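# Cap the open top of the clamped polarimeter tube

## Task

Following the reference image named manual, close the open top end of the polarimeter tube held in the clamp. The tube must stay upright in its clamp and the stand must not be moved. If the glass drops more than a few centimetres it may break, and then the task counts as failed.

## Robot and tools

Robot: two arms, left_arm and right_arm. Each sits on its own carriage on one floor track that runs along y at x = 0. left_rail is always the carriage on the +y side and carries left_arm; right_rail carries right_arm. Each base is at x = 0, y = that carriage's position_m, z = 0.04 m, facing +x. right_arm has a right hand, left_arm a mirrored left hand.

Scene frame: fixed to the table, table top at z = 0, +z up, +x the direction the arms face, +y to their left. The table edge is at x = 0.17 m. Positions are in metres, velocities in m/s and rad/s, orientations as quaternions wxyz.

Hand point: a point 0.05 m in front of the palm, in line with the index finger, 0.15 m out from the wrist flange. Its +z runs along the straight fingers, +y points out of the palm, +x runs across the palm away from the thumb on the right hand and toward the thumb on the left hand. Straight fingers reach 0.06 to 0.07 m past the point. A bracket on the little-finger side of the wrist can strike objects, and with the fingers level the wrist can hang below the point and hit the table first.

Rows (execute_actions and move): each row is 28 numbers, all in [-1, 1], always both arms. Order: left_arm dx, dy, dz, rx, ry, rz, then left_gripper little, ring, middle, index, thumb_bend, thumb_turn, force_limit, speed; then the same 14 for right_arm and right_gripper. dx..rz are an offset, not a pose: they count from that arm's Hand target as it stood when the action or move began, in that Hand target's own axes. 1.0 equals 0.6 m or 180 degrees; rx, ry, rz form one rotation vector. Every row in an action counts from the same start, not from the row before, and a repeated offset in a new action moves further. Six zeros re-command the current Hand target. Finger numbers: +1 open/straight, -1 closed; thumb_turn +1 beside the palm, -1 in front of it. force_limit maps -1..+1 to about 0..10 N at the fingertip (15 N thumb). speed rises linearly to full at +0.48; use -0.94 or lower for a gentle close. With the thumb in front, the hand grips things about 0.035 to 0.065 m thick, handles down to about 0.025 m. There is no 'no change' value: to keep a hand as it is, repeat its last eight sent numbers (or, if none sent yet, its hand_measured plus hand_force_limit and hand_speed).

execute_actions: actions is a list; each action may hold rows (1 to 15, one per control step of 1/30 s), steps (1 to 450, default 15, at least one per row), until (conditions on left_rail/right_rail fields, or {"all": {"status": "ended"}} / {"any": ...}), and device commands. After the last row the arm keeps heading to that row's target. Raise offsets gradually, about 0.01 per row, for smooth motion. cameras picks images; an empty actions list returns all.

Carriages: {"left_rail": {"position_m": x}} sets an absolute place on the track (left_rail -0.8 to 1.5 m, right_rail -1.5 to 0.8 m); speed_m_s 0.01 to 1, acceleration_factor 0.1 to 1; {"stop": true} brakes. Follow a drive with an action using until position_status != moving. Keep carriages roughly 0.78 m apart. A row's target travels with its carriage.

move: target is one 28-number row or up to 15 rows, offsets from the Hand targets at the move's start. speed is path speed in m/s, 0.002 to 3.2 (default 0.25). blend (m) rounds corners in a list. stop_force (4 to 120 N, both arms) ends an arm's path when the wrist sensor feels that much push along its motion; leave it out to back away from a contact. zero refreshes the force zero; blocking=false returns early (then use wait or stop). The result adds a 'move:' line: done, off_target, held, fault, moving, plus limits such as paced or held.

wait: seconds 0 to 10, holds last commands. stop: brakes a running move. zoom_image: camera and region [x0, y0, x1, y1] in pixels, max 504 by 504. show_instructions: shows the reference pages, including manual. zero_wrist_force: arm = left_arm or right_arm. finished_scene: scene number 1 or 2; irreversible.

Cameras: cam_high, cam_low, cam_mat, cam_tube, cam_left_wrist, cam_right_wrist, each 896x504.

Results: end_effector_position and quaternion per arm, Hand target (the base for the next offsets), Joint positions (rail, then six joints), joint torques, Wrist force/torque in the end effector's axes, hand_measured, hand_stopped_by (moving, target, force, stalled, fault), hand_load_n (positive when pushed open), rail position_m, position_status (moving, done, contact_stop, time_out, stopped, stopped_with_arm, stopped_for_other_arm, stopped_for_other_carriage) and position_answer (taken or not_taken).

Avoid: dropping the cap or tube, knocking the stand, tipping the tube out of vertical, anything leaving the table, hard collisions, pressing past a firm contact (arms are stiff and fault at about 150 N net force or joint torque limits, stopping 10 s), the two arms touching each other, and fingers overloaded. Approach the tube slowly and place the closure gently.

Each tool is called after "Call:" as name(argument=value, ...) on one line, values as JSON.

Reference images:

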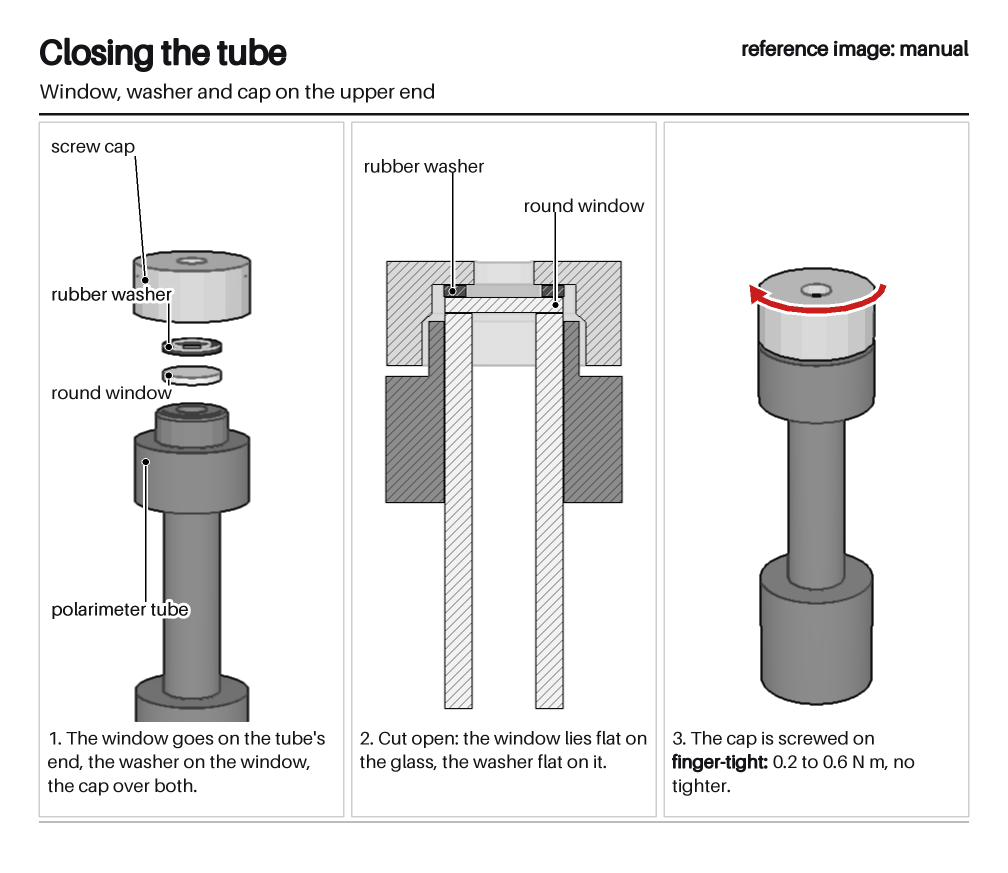

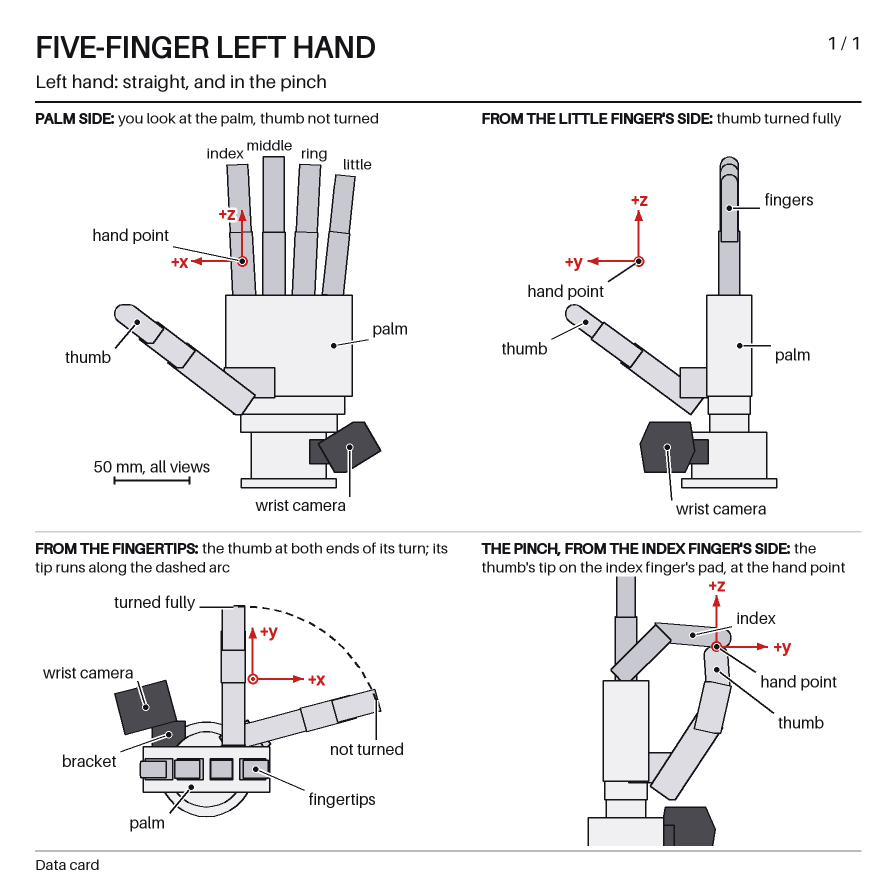

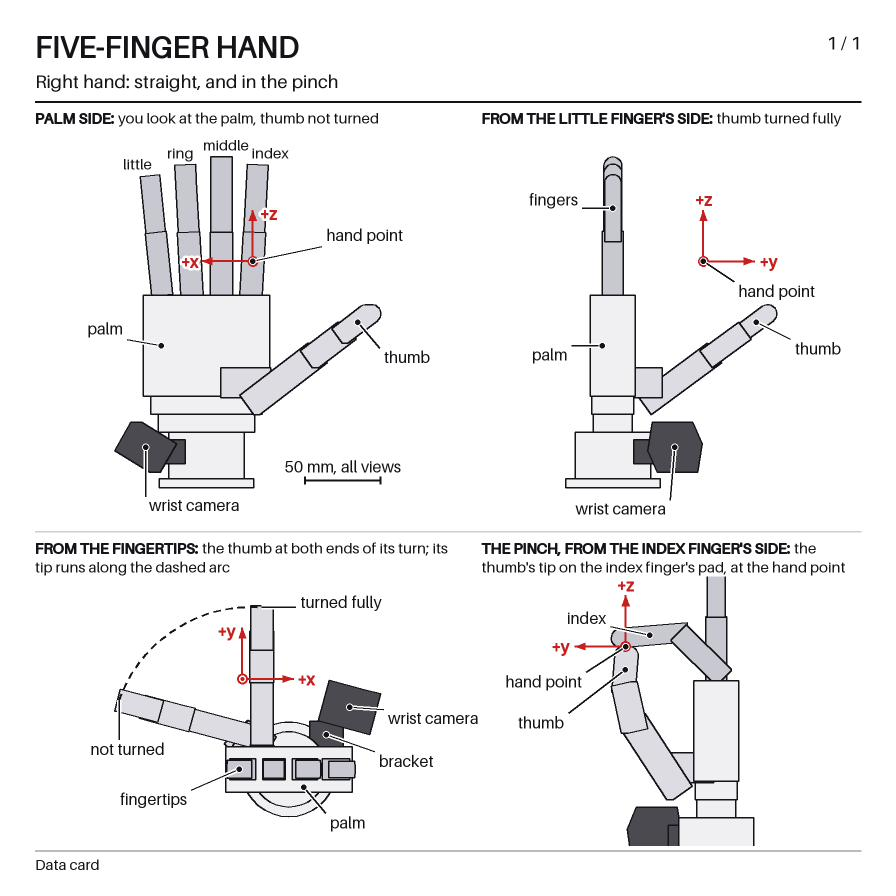

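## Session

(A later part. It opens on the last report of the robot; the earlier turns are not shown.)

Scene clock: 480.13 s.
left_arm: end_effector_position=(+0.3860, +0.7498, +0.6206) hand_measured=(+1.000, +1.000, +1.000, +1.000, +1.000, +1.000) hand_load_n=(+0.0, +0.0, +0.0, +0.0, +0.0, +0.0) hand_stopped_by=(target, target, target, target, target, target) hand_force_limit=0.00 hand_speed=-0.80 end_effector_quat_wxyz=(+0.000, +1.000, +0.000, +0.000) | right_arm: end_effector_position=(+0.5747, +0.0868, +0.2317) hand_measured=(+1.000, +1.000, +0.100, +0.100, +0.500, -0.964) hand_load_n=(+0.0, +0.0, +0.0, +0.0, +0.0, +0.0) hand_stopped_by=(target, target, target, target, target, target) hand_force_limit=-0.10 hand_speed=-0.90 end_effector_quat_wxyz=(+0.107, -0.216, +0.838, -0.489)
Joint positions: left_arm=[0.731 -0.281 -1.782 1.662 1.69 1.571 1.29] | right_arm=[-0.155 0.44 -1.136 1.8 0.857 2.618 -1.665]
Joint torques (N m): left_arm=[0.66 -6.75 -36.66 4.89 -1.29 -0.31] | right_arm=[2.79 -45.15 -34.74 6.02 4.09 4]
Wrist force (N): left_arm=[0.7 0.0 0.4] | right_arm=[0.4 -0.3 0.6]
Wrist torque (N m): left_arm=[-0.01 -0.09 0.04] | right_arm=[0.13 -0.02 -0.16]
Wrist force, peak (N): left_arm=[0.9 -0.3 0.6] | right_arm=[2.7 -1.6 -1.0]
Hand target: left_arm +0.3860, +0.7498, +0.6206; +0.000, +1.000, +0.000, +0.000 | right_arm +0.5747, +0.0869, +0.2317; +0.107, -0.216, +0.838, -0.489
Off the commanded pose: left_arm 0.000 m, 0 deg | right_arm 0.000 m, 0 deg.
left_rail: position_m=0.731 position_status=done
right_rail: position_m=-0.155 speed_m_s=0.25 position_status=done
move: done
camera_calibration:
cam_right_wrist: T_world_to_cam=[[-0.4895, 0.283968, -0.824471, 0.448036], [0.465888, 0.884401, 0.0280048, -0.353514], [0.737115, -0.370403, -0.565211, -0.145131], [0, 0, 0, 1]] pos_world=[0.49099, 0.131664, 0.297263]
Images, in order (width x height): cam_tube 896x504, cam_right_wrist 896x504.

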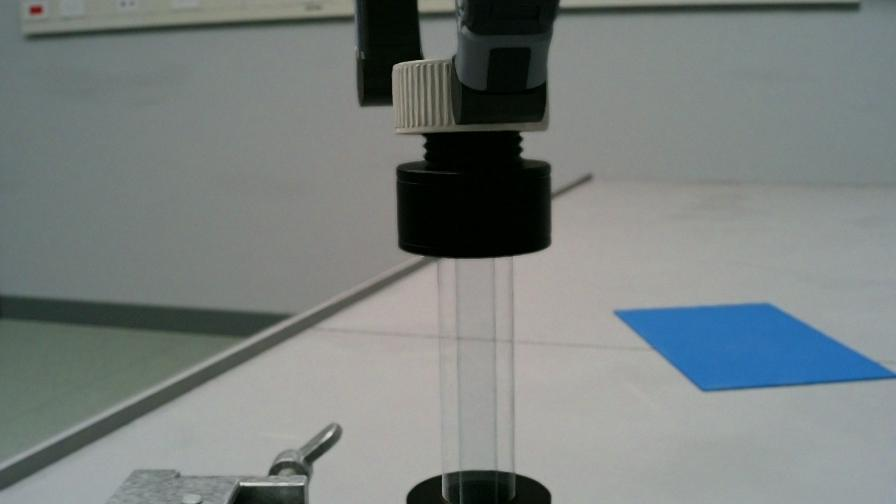

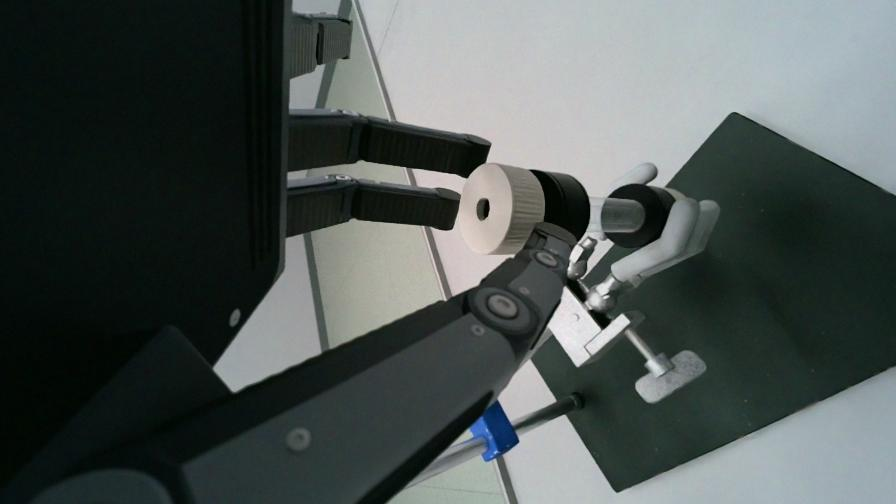

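Call:
move(target=[[0,0,0,0,0,0,1,1,1,1,1,1,0,-0.8, 0.00467,0.0041,-0.0068,0.0055,-0.154,-0.0889,1,1,0.1,0.1,0.5,-0.965,-0.1,-0.9],[0,0,0,0,0,0,1,1,1,1,1,1,0,-0.8, 0.01205,0.0071,-0.01155,0.0107,-0.2983,-0.1722,1,1,0.1,0.1,0.5,-0.965,-0.1,-0.9],[0,0,0,0,0,0,1,1,1,1,1,1,0,-0.8, 0.02072,0.0086,-0.0136,0.0158,-0.4426,-0.2556,1,1,0.1,0.1,0.5,-0.965,-0.1,-0.9],[0,0,0,0,0,0,1,1,1,1,1,1,0,-0.8, 0.02947,0.00787,-0.01175,0.021,-0.587,-0.3389,1,1,0.1,0.1,0.5,-0.965,-0.1,-0.9],[0,0,0,0,0,0,1,1,1,1,1,1,0,-0.8, 0.03593,0.00512,-0.00662,0.0262,-0.7313,-0.4222,1,1,0.1,0.1,0.5,-0.965,-0.1,-0.9]], speed=0.3, blend=0.002, cameras=["cam_right_wrist","cam_tube"])

Call:
zoom_image(camera="cam_tube", region=[370, 0, 570, 180])

Call:
zoom_image(camera="cam_right_wrist", region=[440, 120, 720, 300])

Scene clock: 486.90 s.
left_arm: end_effector_position=(+0.3860, +0.7498, +0.6206) hand_measured=(+1.000, +1.000, +1.000, +1.000, +1.000, +1.000) hand_load_n=(+0.0, +0.0, +0.0, +0.0, +0.0, +0.0) hand_stopped_by=(target, target, target, target, target, target) hand_force_limit=0.00 hand_speed=-0.80 end_effector_quat_wxyz=(+0.000, +1.000, +0.000, +0.000) | right_arm: end_effector_position=(+0.5533, +0.0812, +0.2317) hand_measured=(+1.000, +1.000, +0.100, +0.100, +0.500, -0.964) hand_load_n=(+0.0, +0.0, +0.0, +0.0, +0.0, +0.0) hand_stopped_by=(target, target, target, target, target, target) hand_force_limit=-0.10 hand_speed=-0.90 end_effector_quat_wxyz=(-0.500, +0.866, +0.007, +0.014)
Joint positions: left_arm=[0.731 -0.281 -1.782 1.662 1.69 1.571 1.29] | right_arm=[-0.155 -0.245 -1.137 1.916 1.162 0.566 -5.179]
Joint torques (N m): left_arm=[-0.15 -5.63 -36.79 4.91 -1.32 0.07] | right_arm=[6.37 -37.18 -33.31 7.52 0.98 -3.55]
Wrist force (N): left_arm=[0.5 0.3 0.7] | right_arm=[0.2 -0.2 0.7]
Wrist torque (N m): left_arm=[0.03 -0.05 0.02] | right_arm=[0.12 0.00 0.02]
Wrist force, peak (N): left_arm=[1.0 -0.2 0.5] | right_arm=[-0.3 0.4 1.7]
Hand target: left_arm +0.3860, +0.7498, +0.6206; +0.000, +1.000, +0.000, +0.000 | right_arm +0.5533, +0.0812, +0.2317; -0.500, +0.866, +0.007, +0.014
Off the commanded pose: left_arm 0.000 m, 0 deg | right_arm 0.000 m, 0 deg.
left_rail: position_m=0.731 position_status=done
right_rail: position_m=-0.155 speed_m_s=0.25 position_status=done
move: done
camera_calibration:
cam_right_wrist: T_world_to_cam=[[0.298952, -0.480782, -0.824304, 0.0649221], [-0.825975, -0.56297, 0.0287991, 0.493586], [-0.477904, 0.672245, -0.565415, 0.456237], [0, 0, 0, 1]] pos_world=[0.606319, 0.0023849, 0.297264]
Images, in order (width x height): cam_tube 896x504, cam_right_wrist 896x504.

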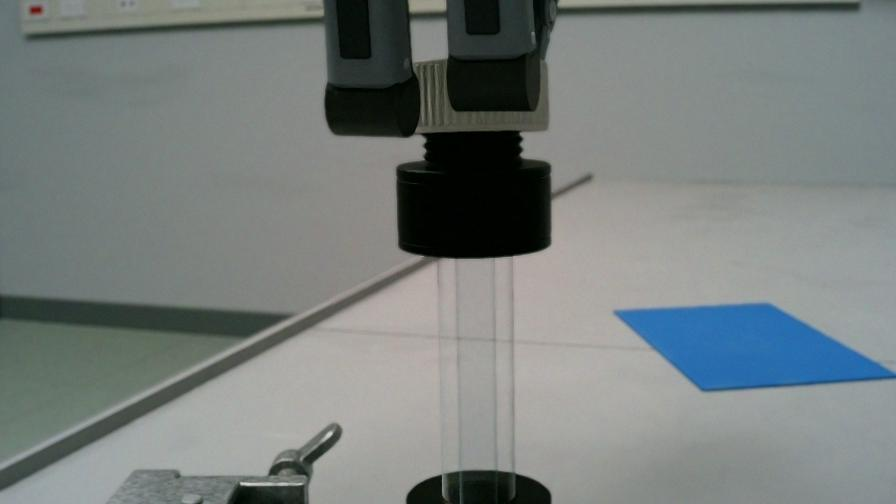

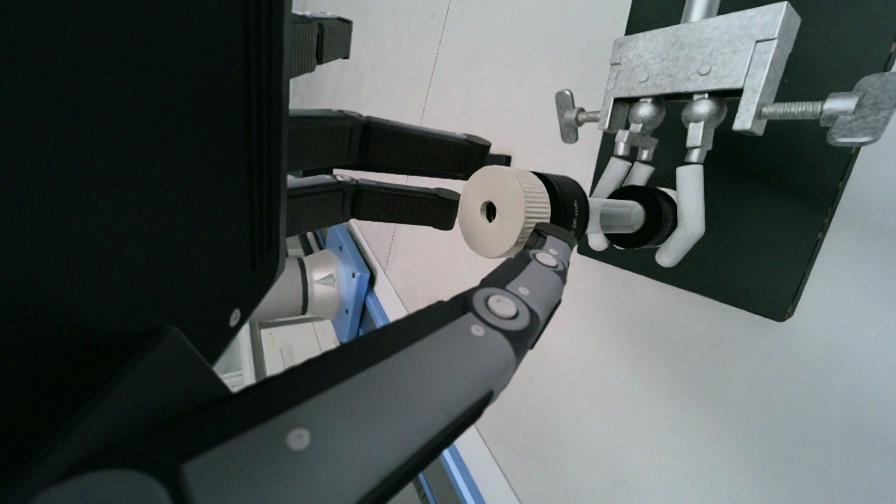

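Scaled by 2.520.

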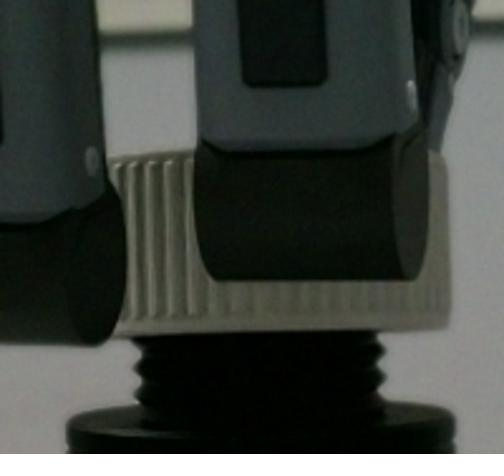

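Scaled by 1.800.

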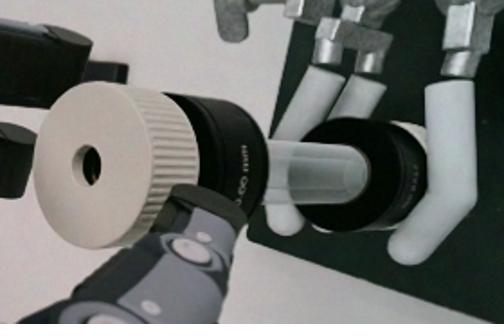

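Call:
move(target=[[0,0,0,0,0,0,1,1,1,1,1,1,0,-0.8, 0,-0.00417,0.00722,0,0,0,1,1,0.1,0.1,0.5,-0.965,-0.1,-0.9],[0,0,0,0,0,0,1,1,1,1,1,1,0,-0.8, 0,-0.00417,0.00722,0,0,0,1,1,-0.3,-0.3,0.5,-0.965,-0.1,-0.92]], speed=0.02, cameras=["cam_right_wrist","cam_tube"])

Call:
zoom_image(camera="cam_tube", region=[370, 0, 570, 180])

Call:
zoom_image(camera="cam_right_wrist", region=[440, 120, 720, 300])

Scene clock: 489.43 s.
left_arm: end_effector_position=(+0.3860, +0.7498, +0.6206) hand_measured=(+1.000, +1.000, +1.000, +1.000, +1.000, +1.000) hand_load_n=(+0.0, +0.0, +0.0, +0.0, +0.0, +0.0) hand_stopped_by=(target, target, target, target, target, target) hand_force_limit=0.00 hand_speed=-0.80 end_effector_quat_wxyz=(+0.000, +1.000, +0.000, +0.000) | right_arm: end_effector_position=(+0.5533, +0.0862, +0.2317) hand_measured=(+1.000, +1.000, -0.032, -0.078, +0.502, -0.964) hand_load_n=(+0.0, +0.0, +3.5, +4.5, +8.5, +0.0) hand_stopped_by=(target, target, force, force, target, target) hand_force_limit=-0.10 hand_speed=-0.92 end_effector_quat_wxyz=(-0.500, +0.866, +0.007, +0.014)
Joint positions: left_arm=[0.731 -0.281 -1.782 1.662 1.69 1.571 1.29] | right_arm=[-0.155 -0.236 -1.137 1.914 1.152 0.563 -5.164]
Joint torques (N m): left_arm=[0.8 -5.03 -36.6 4.77 -1.29 0.15] | right_arm=[6.22 -78.8 -32.22 1.52 -4.01 3.77]
Wrist force (N): left_arm=[0.4 -0.1 0.4] | right_arm=[0.9 -0.6 1.1]
Wrist torque (N m): left_arm=[-0.03 -0.05 0.03] | right_arm=[0.13 -0.05 -0.22]
Wrist force, peak (N): left_arm=[1.1 -0.2 0.3] | right_arm=[0.9 -1.4 0.9]
Hand target: left_arm +0.3860, +0.7498, +0.6206; +0.000, +1.000, +0.000, +0.000 | right_arm +0.5533, +0.0862, +0.2317; -0.500, +0.866, +0.007, +0.014
Off the commanded pose: left_arm 0.000 m, 0 deg | right_arm 0.000 m, 0 deg.
left_rail: position_m=0.731 position_status=done
right_rail: position_m=-0.155 speed_m_s=0.25 position_status=done
move: done
camera_calibration:
cam_right_wrist: T_world_to_cam=[[0.299064, -0.480723, -0.824297, 0.0672557], [-0.825872, -0.563123, 0.028773, 0.496348], [-0.478012, 0.672159, -0.565426, 0.452945], [0, 0, 0, 1]] pos_world=[0.606319, 0.00738523, 0.297264]
Images, in order (width x height): cam_tube 896x504, cam_right_wrist 896x504.

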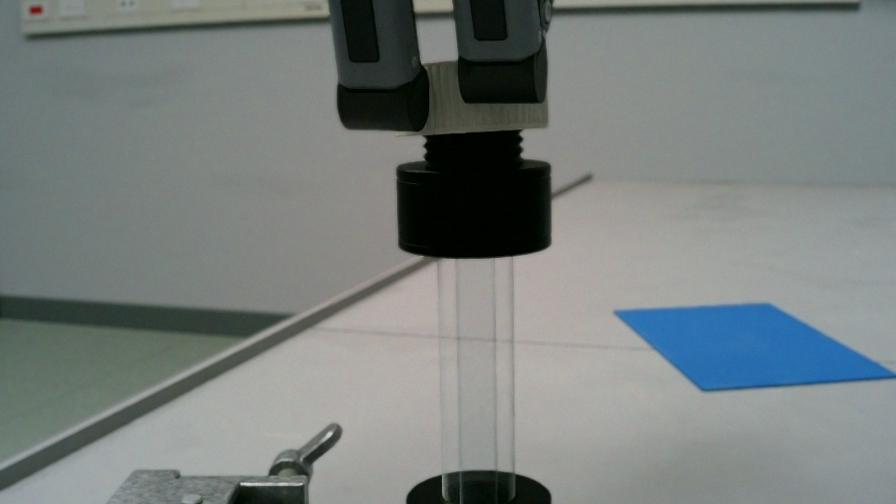

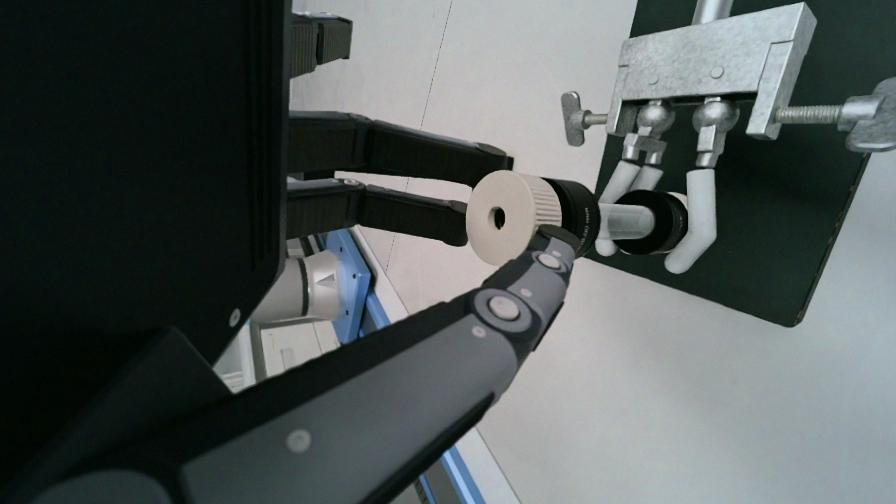

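Scaled by 2.520.

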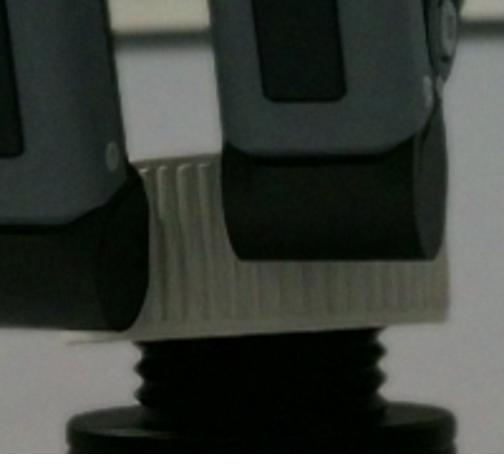

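Scaled by 1.800.

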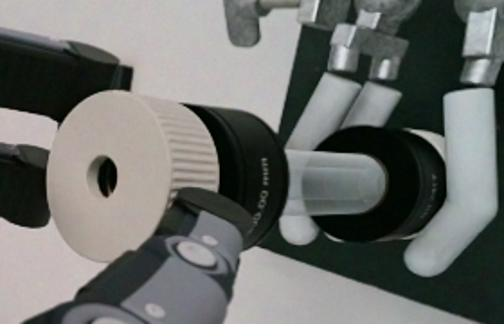

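Call:
move(target=[0,0,0,0,0,0,1,1,1,1,1,1,0,-0.8, -0.00183,0,0,0,0.00694,-0.01203,1,1,-0.3,-0.3,0.5,-0.965,-0.1,-0.92], speed=0.03, cameras=["cam_right_wrist","cam_tube"])

Call:
zoom_image(camera="cam_tube", region=[370, 0, 570, 180])

Scene clock: 491.53 s.
left_arm: end_effector_position=(+0.3860, +0.7498, +0.6206) hand_measured=(+1.000, +1.000, +1.000, +1.000, +1.000, +1.000) hand_load_n=(+0.0, +0.0, +0.0, +0.0, +0.0, +0.0) hand_stopped_by=(target, target, target, target, target, target) hand_force_limit=0.00 hand_speed=-0.80 end_effector_quat_wxyz=(+0.000, +1.000, +0.000, +0.000) | right_arm: end_effector_position=(+0.5522, +0.0862, +0.2317) hand_measured=(+1.000, +1.000, -0.032, -0.078, +0.502, -0.964) hand_load_n=(+0.0, +0.0, +3.5, +4.5, +8.5, +0.0) hand_stopped_by=(target, target, force, force, target, target) hand_force_limit=-0.10 hand_speed=-0.92 end_effector_quat_wxyz=(-0.499, +0.866, +0.018, +0.032)
Joint positions: left_arm=[0.731 -0.281 -1.782 1.662 1.69 1.571 1.29] | right_arm=[-0.155 -0.24 -1.153 1.928 1.123 0.555 -5.178]
Joint torques (N m): left_arm=[0.48 -6.53 -36.43 4.81 -1.32 -0.26] | right_arm=[-12.07 -72.5 -19.14 2.34 -4.32 -3.87]
Wrist force (N): left_arm=[0.6 0.2 -0.1] | right_arm=[0.4 -0.1 0.8]
Wrist torque (N m): left_arm=[0.03 -0.09 0.04] | right_arm=[0.13 -0.03 0.02]
Wrist force, peak (N): left_arm=[0.9 -0.1 0.7] | right_arm=[1.0 -1.4 0.7]
Hand target: left_arm +0.3860, +0.7498, +0.6206; +0.000, +1.000, +0.000, +0.000 | right_arm +0.5522, +0.0862, +0.2317; -0.499, +0.866, +0.018, +0.032
Off the commanded pose: left_arm 0.000 m, 0 deg | right_arm 0.000 m, 0 deg.
left_rail: position_m=0.731 position_status=done
right_rail: position_m=-0.155 speed_m_s=0.25 position_status=done
move: done
camera_calibration:
cam_right_wrist: T_world_to_cam=[[0.334328, -0.480724, -0.810635, 0.0448968], [-0.826336, -0.563136, -0.00685099, 0.503975], [-0.453205, 0.672147, -0.585512, 0.443362], [0, 0, 0, 1]] pos_world=[0.602376, 0.00738527, 0.299441]
Images, in order (width x height): cam_tube 896x504, cam_right_wrist 896x504.

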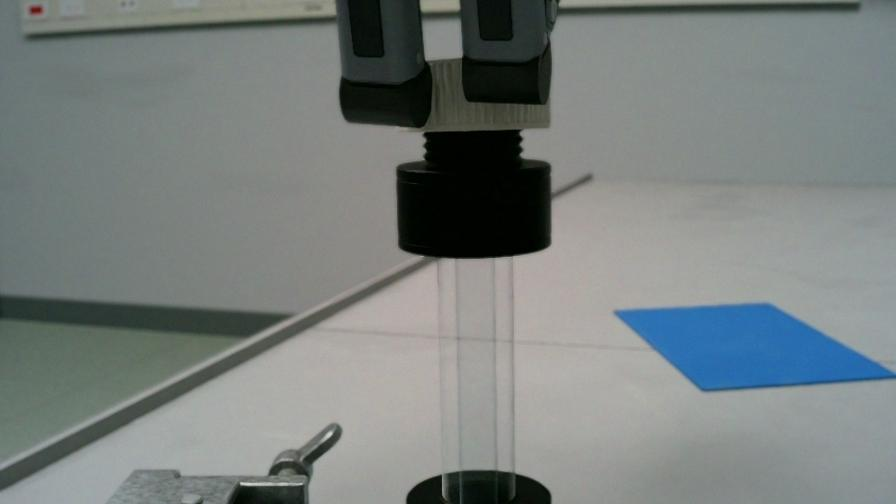

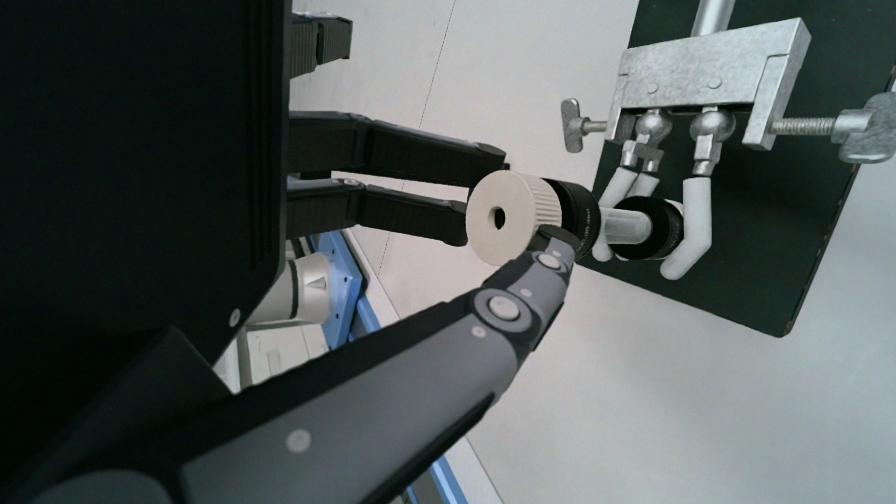

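Scaled by 2.520.

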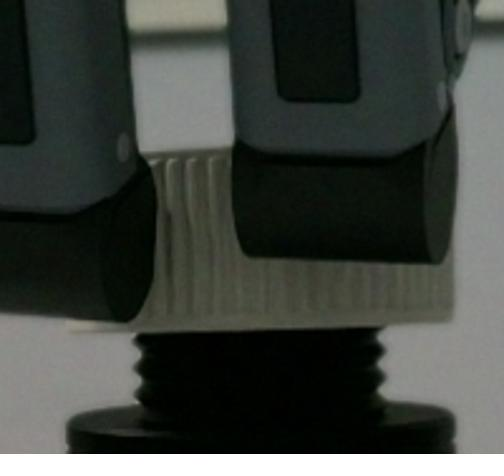

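Call:
move(target=[[0,0,0,0,0,0,1,1,1,1,1,1,0,-0.8, -0.0001,0.00115,0.00067,0,0,0,1,1,-0.3,-0.3,0.5,-0.965,-0.1,-0.92],[0,0,0,0,0,0,1,1,1,1,1,1,0,-0.8, 0.00603,-0.0017,0.00693,-0.0094,0.1189,0.0712,1,1,-0.3,-0.3,0.5,-0.965,-0.1,-0.92],[0,0,0,0,0,0,1,1,1,1,1,1,0,-0.8, 0.01448,-0.00278,0.01053,-0.0179,0.2379,0.1423,1,1,-0.3,-0.3,0.5,-0.965,-0.1,-0.92],[0,0,0,0,0,0,1,1,1,1,1,1,0,-0.8, 0.02362,-0.00193,0.01087,-0.0253,0.3572,0.213,1,1,-0.3,-0.3,0.5,-0.965,-0.1,-0.92],[0,0,0,0,0,0,1,1,1,1,1,1,0,-0.8, 0.03175,0.0007,0.00797,-0.0318,0.4768,0.283,1,1,-0.3,-0.3,0.5,-0.965,-0.1,-0.92]], speed=[0.03,0.18,0.18,0.18,0.18], blend=[0,0.002,0.002,0.002,0], cameras=["cam_right_wrist","cam_tube"])

Call:
zoom_image(camera="cam_tube", region=[370, 0, 570, 180])

Call:
zoom_image(camera="cam_right_wrist", region=[440, 120, 720, 300])

Scene clock: 499.67 s.
left_arm: end_effector_position=(+0.3860, +0.7498, +0.6206) hand_measured=(+1.000, +1.000, +1.000, +1.000, +1.000, +1.000) hand_load_n=(+0.0, +0.0, +0.0, +0.0, +0.0, +0.0) hand_stopped_by=(target, target, target, target, target, target) hand_force_limit=0.00 hand_speed=-0.80 end_effector_quat_wxyz=(+0.000, +1.000, +0.000, +0.000) | right_arm: end_effector_position=(+0.5714, +0.0901, +0.2303) hand_measured=(+1.000, +1.000, -0.032, -0.078, +0.502, -0.964) hand_load_n=(+0.0, +0.0, +4.5, +3.5, +7.0, -2.0) hand_stopped_by=(target, target, force, force, target, target) hand_force_limit=-0.10 hand_speed=-0.92 end_effector_quat_wxyz=(+0.308, -0.564, +0.656, -0.396)
Joint positions: left_arm=[0.731 -0.281 -1.782 1.662 1.69 1.571 1.29] | right_arm=[-0.155 0.212 -1.569 2.153 -0.026 1.925 -2.978]
Joint torques (N m): left_arm=[1.04 -4.93 -37.02 4.77 -1.32 -0.04] | right_arm=[10.52 -12.06 -38.39 3.61 2.39 3.54]
Wrist force (N): left_arm=[0.6 0.0 0.5] | right_arm=[1.9 -4.3 -3.1]
Wrist torque (N m): left_arm=[-0.03 -0.08 0.04] | right_arm=[0.14 0.06 -0.27]
Wrist force, peak (N): left_arm=[1.0 -0.1 0.6] | right_arm=[3.0 -5.4 -2.2]
Hand target: left_arm +0.3860, +0.7498, +0.6206; +0.000, +1.000, +0.000, +0.000 | right_arm +0.5714, +0.0901, +0.2303; +0.308, -0.564, +0.656, -0.396
Off the commanded pose: left_arm 0.000 m, 0 deg | right_arm 0.000 m, 0 deg.
left_rail: position_m=0.731 position_status=done
right_rail: position_m=-0.155 speed_m_s=0.25 position_status=done
move: done
camera_calibration:
cam_right_wrist: T_world_to_cam=[[-0.524172, -0.221668, -0.822257, 0.509226], [-0.412084, 0.910985, 0.0171071, 0.146966], [0.745272, 0.347806, -0.568859, -0.21081], [0, 0, 0, 1]] pos_world=[0.484596, 0.0523162, 0.29628]
Images, in order (width x height): cam_tube 896x504, cam_right_wrist 896x504.

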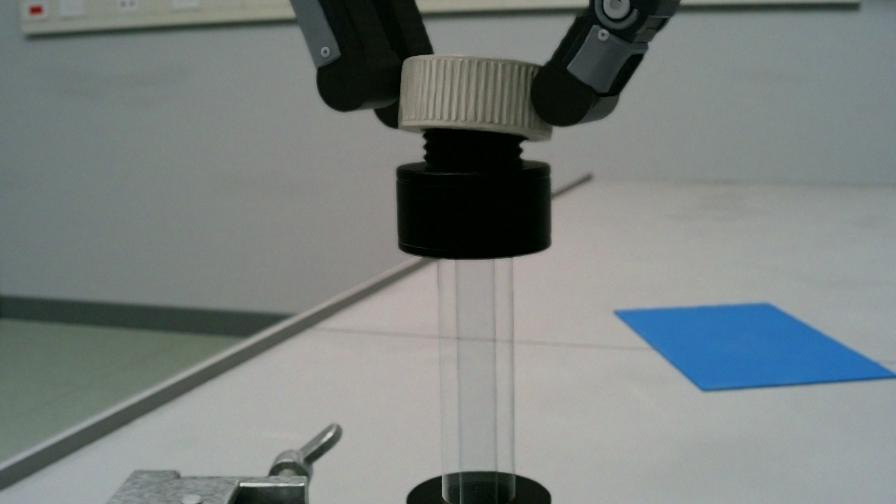

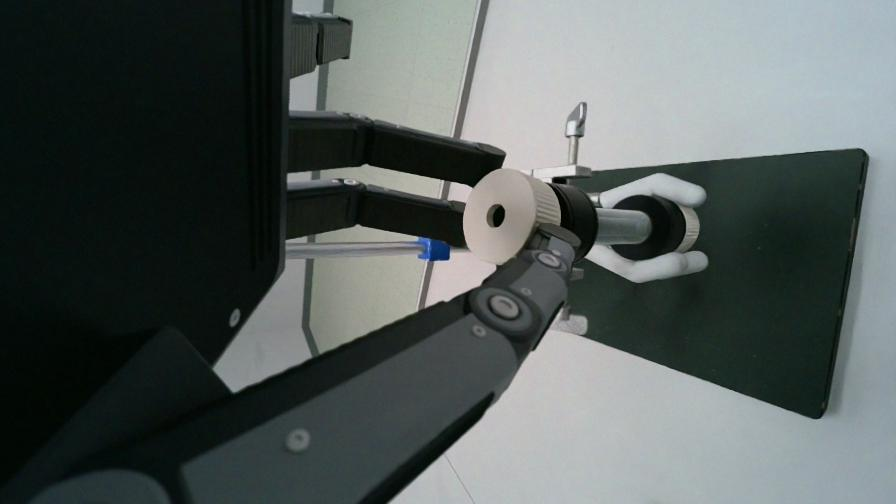

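Scaled by 2.520.

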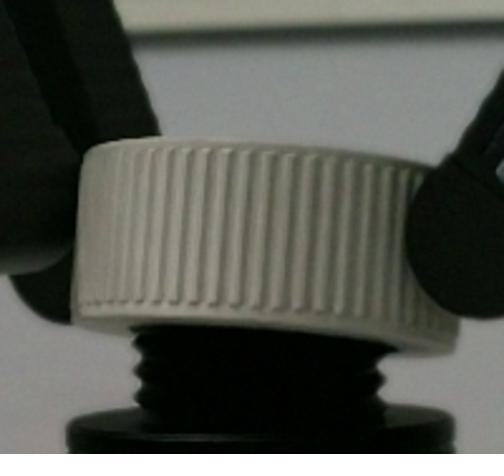

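Scaled by 1.800.

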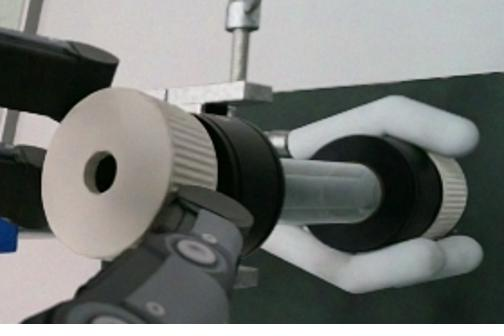

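Call:
move(target=[[0,0,0,0,0,0,1,1,1,1,1,1,0,-0.8, 0,-0.00087,-0.0005,0,0,0,1,1,-0.3,-0.3,0.5,-0.965,-0.1,-0.92],[0,0,0,0,0,0,1,1,1,1,1,1,0,-0.8, 0,-0.00087,-0.0005,0,0,0,1,1,0.1,0.1,0.5,-0.965,-0.1,-0.92],[0,0,0,0,0,0,1,1,1,1,1,1,0,-0.8, 0,0.0033,-0.00772,0,0,0,1,1,0.1,0.1,0.5,-0.965,-0.1,-0.92]], speed=0.02, cameras=["cam_right_wrist","cam_tube"])

Call:
zoom_image(camera="cam_tube", region=[370, 0, 570, 180])

Call:
zoom_image(camera="cam_right_wrist", region=[440, 120, 720, 300])

Scene clock: 504.40 s.
left_arm: end_effector_position=(+0.3860, +0.7498, +0.6206) hand_measured=(+1.000, +1.000, +1.000, +1.000, +1.000, +1.000) hand_load_n=(+0.0, +0.0, +0.0, +0.0, +0.0, +0.0) hand_stopped_by=(target, target, target, target, target, target) hand_force_limit=0.00 hand_speed=-0.80 end_effector_quat_wxyz=(+0.000, +1.000, +0.000, +0.000) | right_arm: end_effector_position=(+0.5668, +0.0910, +0.2309) hand_measured=(+1.000, +1.000, +0.100, +0.100, +0.500, -0.964) hand_load_n=(+0.0, +0.0, +0.0, +0.0, +0.0, +0.5) hand_stopped_by=(target, target, target, target, target, target) hand_force_limit=-0.10 hand_speed=-0.92 end_effector_quat_wxyz=(+0.308, -0.564, +0.656, -0.396)
Joint positions: left_arm=[0.731 -0.281 -1.782 1.662 1.69 1.571 1.29] | right_arm=[-0.155 0.217 -1.575 2.158 -0.023 1.929 -2.975]
Joint torques (N m): left_arm=[1.23 -5.92 -36.66 4.56 -1.3 0.14] | right_arm=[6.81 -53.45 -27.77 3.51 2.98 3.56]
Wrist force (N): left_arm=[0.5 -0.1 0.4] | right_arm=[0.3 0.4 0.9]
Wrist torque (N m): left_arm=[-0.03 -0.05 0.04] | right_arm=[0.21 0.00 -0.17]
Wrist force, peak (N): left_arm=[1.0 0.1 0.4] | right_arm=[2.5 -4.9 -3.6]
Hand target: left_arm +0.3860, +0.7498, +0.6206; +0.000, +1.000, +0.000, +0.000 | right_arm +0.5665, +0.0910, +0.2309; +0.308, -0.564, +0.656, -0.396
Off the commanded pose: left_arm 0.000 m, 0 deg | right_arm 0.000 m, 0 deg.
left_rail: position_m=0.731 position_status=done
right_rail: position_m=-0.155 speed_m_s=0.25 position_status=done
move: done
camera_calibration:
cam_right_wrist: T_world_to_cam=[[-0.524281, -0.221578, -0.822212, 0.50749], [-0.41185, 0.911091, 0.0170845, 0.144088], [0.745325, 0.347586, -0.568925, -0.207273], [0, 0, 0, 1]] pos_world=[0.479895, 0.0532167, 0.29688]
Images, in order (width x height): cam_tube 896x504, cam_right_wrist 896x504.

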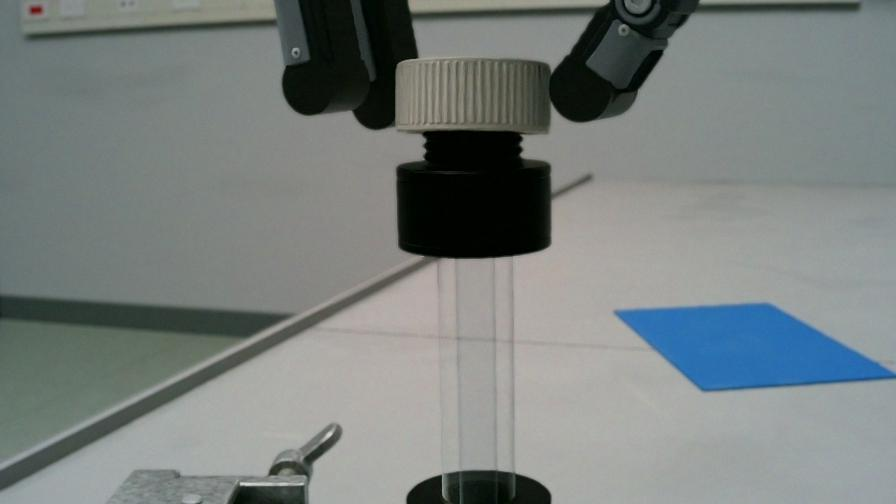

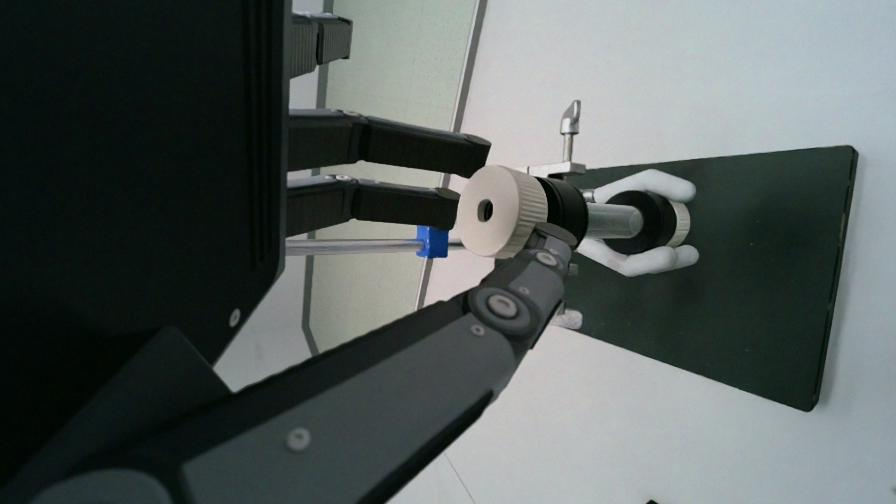

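Scaled by 2.520.

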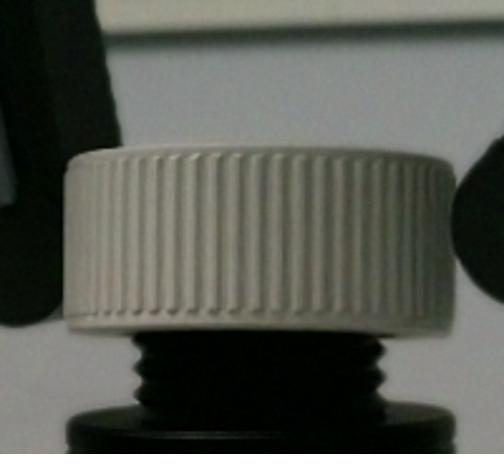

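Scaled by 1.800.

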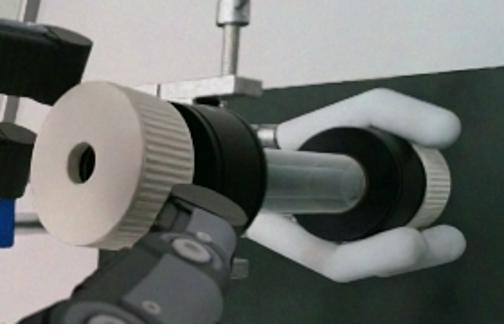

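Call:
move(target=[[0,0,0,0,0,0,1,1,1,1,1,1,0,-0.8, 0.00005,0.0001,-0.00283,0,0,0,1,1,0.1,0.1,0.5,-0.965,-0.1,-0.92],[0,0,0,0,0,0,1,1,1,1,1,1,0,-0.8, 0.00752,0.00735,-0.01477,0.0139,-0.2381,-0.1424,1,1,0.1,0.1,0.5,-0.965,-0.1,-0.92],[0,0,0,0,0,0,1,1,1,1,1,1,0,-0.8, 0.02272,0.00978,-0.01767,0.0318,-0.477,-0.2831,1,1,0.1,0.1,0.5,-0.965,-0.1,-0.92]], speed=[0.03,0.3,0.3], blend=[0,0.002,0], cameras=["cam_right_wrist","cam_tube"])

Call:
zoom_image(camera="cam_tube", region=[370, 0, 570, 180])

Call:
zoom_image(camera="cam_right_wrist", region=[440, 120, 720, 300])

Scene clock: 511.07 s.
left_arm: end_effector_position=(+0.3860, +0.7498, +0.6206) hand_measured=(+1.000, +1.000, +1.000, +1.000, +1.000, +1.000) hand_load_n=(+0.0, +0.0, +0.0, +0.0, +0.0, +0.0) hand_stopped_by=(target, target, target, target, target, target) hand_force_limit=0.00 hand_speed=-0.80 end_effector_quat_wxyz=(+0.000, +1.000, +0.000, +0.000) | right_arm: end_effector_position=(+0.5522, +0.0797, +0.2317) hand_measured=(+1.000, +1.000, +0.100, +0.100, +0.500, -0.964) hand_load_n=(+0.0, +0.0, +0.0, +0.0, +0.0, +0.0) hand_stopped_by=(target, target, target, target, target, target) hand_force_limit=-0.10 hand_speed=-0.92 end_effector_quat_wxyz=(-0.499, +0.866, +0.019, +0.032)
Joint positions: left_arm=[0.731 -0.281 -1.782 1.662 1.69 1.571 1.29] | right_arm=[-0.155 -0.252 -1.152 1.932 1.136 0.559 -5.199]
Joint torques (N m): left_arm=[1.74 -6.09 -36.81 4.87 -1.52 0.1] | right_arm=[5.85 -37.47 -32.06 6.26 0.64 -3.44]
Wrist force (N): left_arm=[0.3 0.3 0.2] | right_arm=[0.6 -0.2 0.8]
Wrist torque (N m): left_arm=[0.04 -0.03 0.01] | right_arm=[0.12 -0.05 0.04]
Wrist force, peak (N): left_arm=[0.9 0.0 0.6] | right_arm=[0.9 0.2 1.5]
Hand target: left_arm +0.3860, +0.7498, +0.6206; +0.000, +1.000, +0.000, +0.000 | right_arm +0.5522, +0.0797, +0.2317; -0.500, +0.866, +0.019, +0.032
Off the commanded pose: left_arm 0.000 m, 0 deg | right_arm 0.000 m, 0 deg.
left_rail: position_m=0.731 position_status=done
right_rail: position_m=-0.155 speed_m_s=0.25 position_status=done
move: done
camera_calibration:
cam_right_wrist: T_world_to_cam=[[0.334939, -0.480526, -0.8105, 0.0414451], [-0.826044, -0.56356, -0.00724151, 0.500258], [-0.453285, 0.671934, -0.585694, 0.447893], [0, 0, 0, 1]] pos_world=[0.602376, 0.000886146, 0.299542]
Images, in order (width x height): cam_tube 896x504, cam_right_wrist 896x504.

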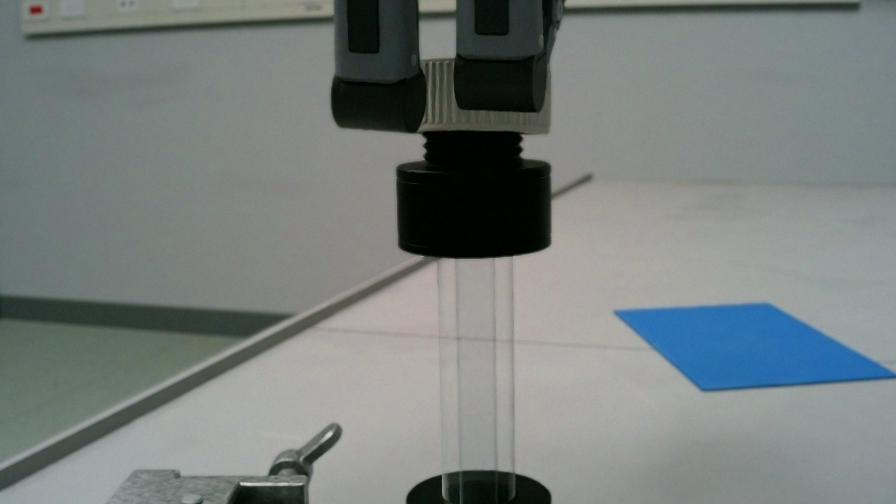

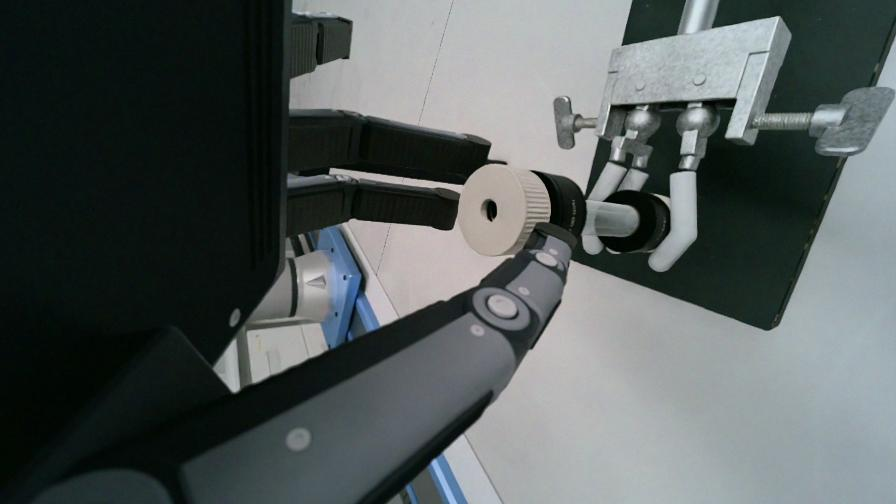

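Scaled by 2.520.

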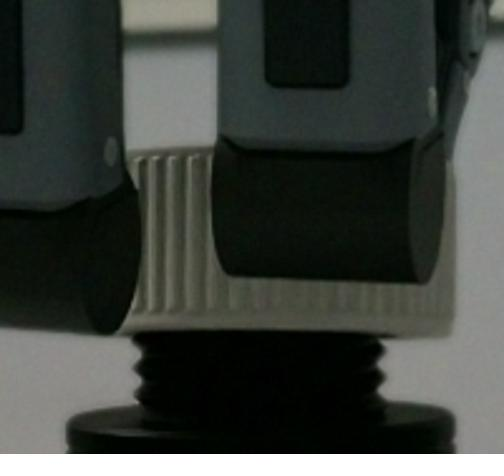

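Scaled by 1.800.

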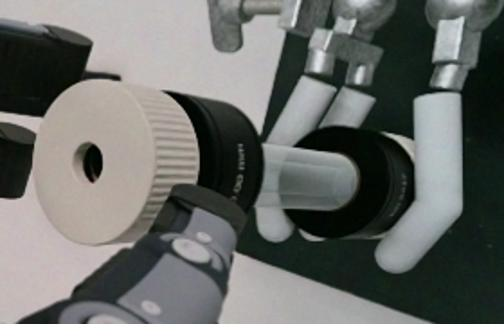

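Call:
move(target=[[0,0,0,0,0,0,1,1,1,1,1,1,0,-0.8, 0,-0.00542,0.00939,0,0,0,1,1,0.1,0.1,0.5,-0.965,-0.1,-0.92],[0,0,0,0,0,0,1,1,1,1,1,1,0,-0.8, 0,-0.00542,0.00939,0,0,0,1,1,-0.3,-0.3,0.5,-0.965,-0.4,-0.94]], speed=0.02, cameras=["cam_right_wrist","cam_tube"])

Call:
zoom_image(camera="cam_tube", region=[370, 0, 570, 180])

Call:
zoom_image(camera="cam_right_wrist", region=[440, 120, 720, 300])

Scene clock: 513.53 s.
left_arm: end_effector_position=(+0.3860, +0.7498, +0.6206) hand_measured=(+1.000, +1.000, +1.000, +1.000, +1.000, +1.000) hand_load_n=(+0.0, +0.0, +0.0, +0.0, +0.0, +0.0) hand_stopped_by=(target, target, target, target, target, target) hand_force_limit=0.00 hand_speed=-0.80 end_effector_quat_wxyz=(+0.000, +1.000, +0.000, +0.000) | right_arm: end_effector_position=(+0.5522, +0.0862, +0.2317) hand_measured=(+1.000, +1.000, -0.016, -0.068, +0.502, -0.964) hand_load_n=(+0.0, +0.0, +1.5, +3.0, +4.5, -0.5) hand_stopped_by=(target, target, force, force, target, target) hand_force_limit=-0.40 hand_speed=-0.94 end_effector_quat_wxyz=(-0.500, +0.866, +0.019, +0.032)
Joint positions: left_arm=[0.731 -0.281 -1.782 1.662 1.69 1.571 1.29] | right_arm=[-0.155 -0.24 -1.153 1.928 1.123 0.555 -5.179]
Joint torques (N m): left_arm=[2.22 -7.02 -36.12 4.77 -1.33 0.09] | right_arm=[7.31 -75.16 -32.42 1.67 -3.35 3.34]
Wrist force (N): left_arm=[0.5 -0.1 0.6] | right_arm=[0.9 -0.7 0.8]
Wrist torque (N m): left_arm=[-0.04 -0.05 0.03] | right_arm=[0.12 -0.05 -0.22]
Wrist force, peak (N): left_arm=[0.9 0.2 0.5] | right_arm=[1.0 -0.7 1.2]
Hand target: left_arm +0.3860, +0.7498, +0.6206; +0.000, +1.000, +0.000, +0.000 | right_arm +0.5522, +0.0862, +0.2317; -0.500, +0.866, +0.019, +0.032
Off the commanded pose: left_arm 0.000 m, 0 deg | right_arm 0.000 m, 0 deg.
left_rail: position_m=0.731 position_status=done
right_rail: position_m=-0.155 speed_m_s=0.25 position_status=done
move: done
camera_calibration:
cam_right_wrist: T_world_to_cam=[[0.335052, -0.480463, -0.810491, 0.0444973], [-0.825938, -0.563714, -0.00726598, 0.503866], [-0.453394, 0.67185, -0.585706, 0.443595], [0, 0, 0, 1]] pos_world=[0.602377, 0.00738648, 0.299542]
Images, in order (width x height): cam_tube 896x504, cam_right_wrist 896x504.

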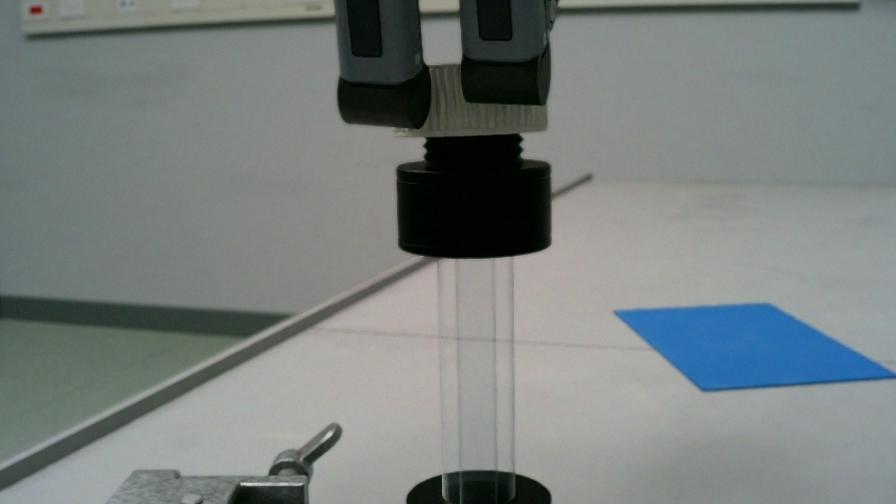

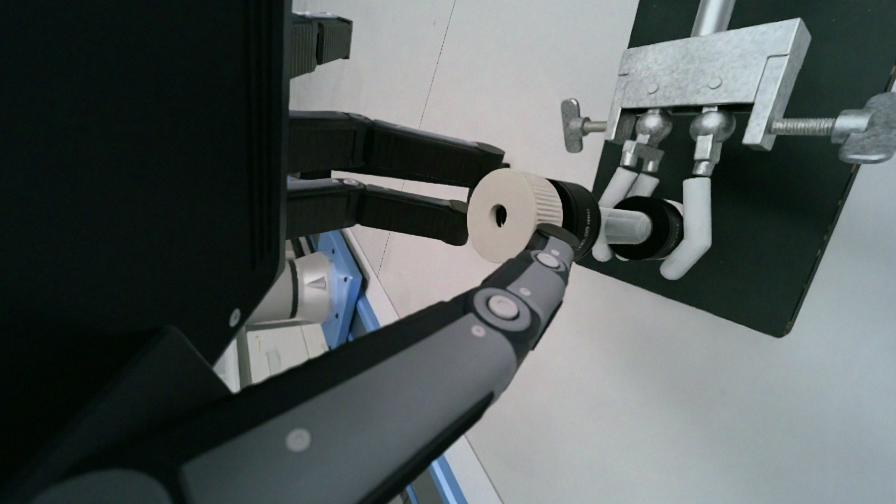

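Scaled by 2.520.

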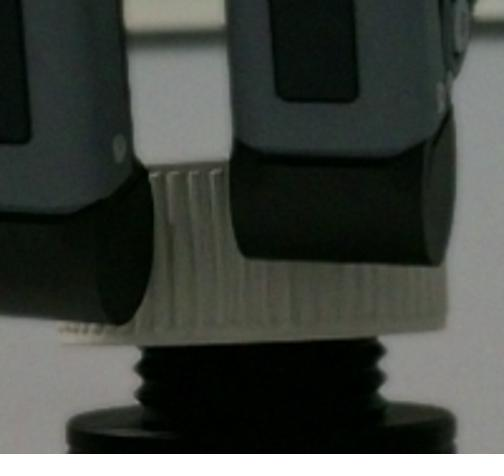

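Scaled by 1.800.

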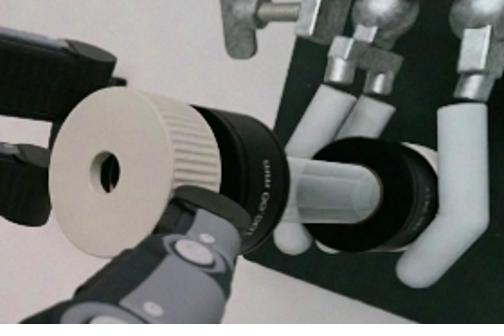

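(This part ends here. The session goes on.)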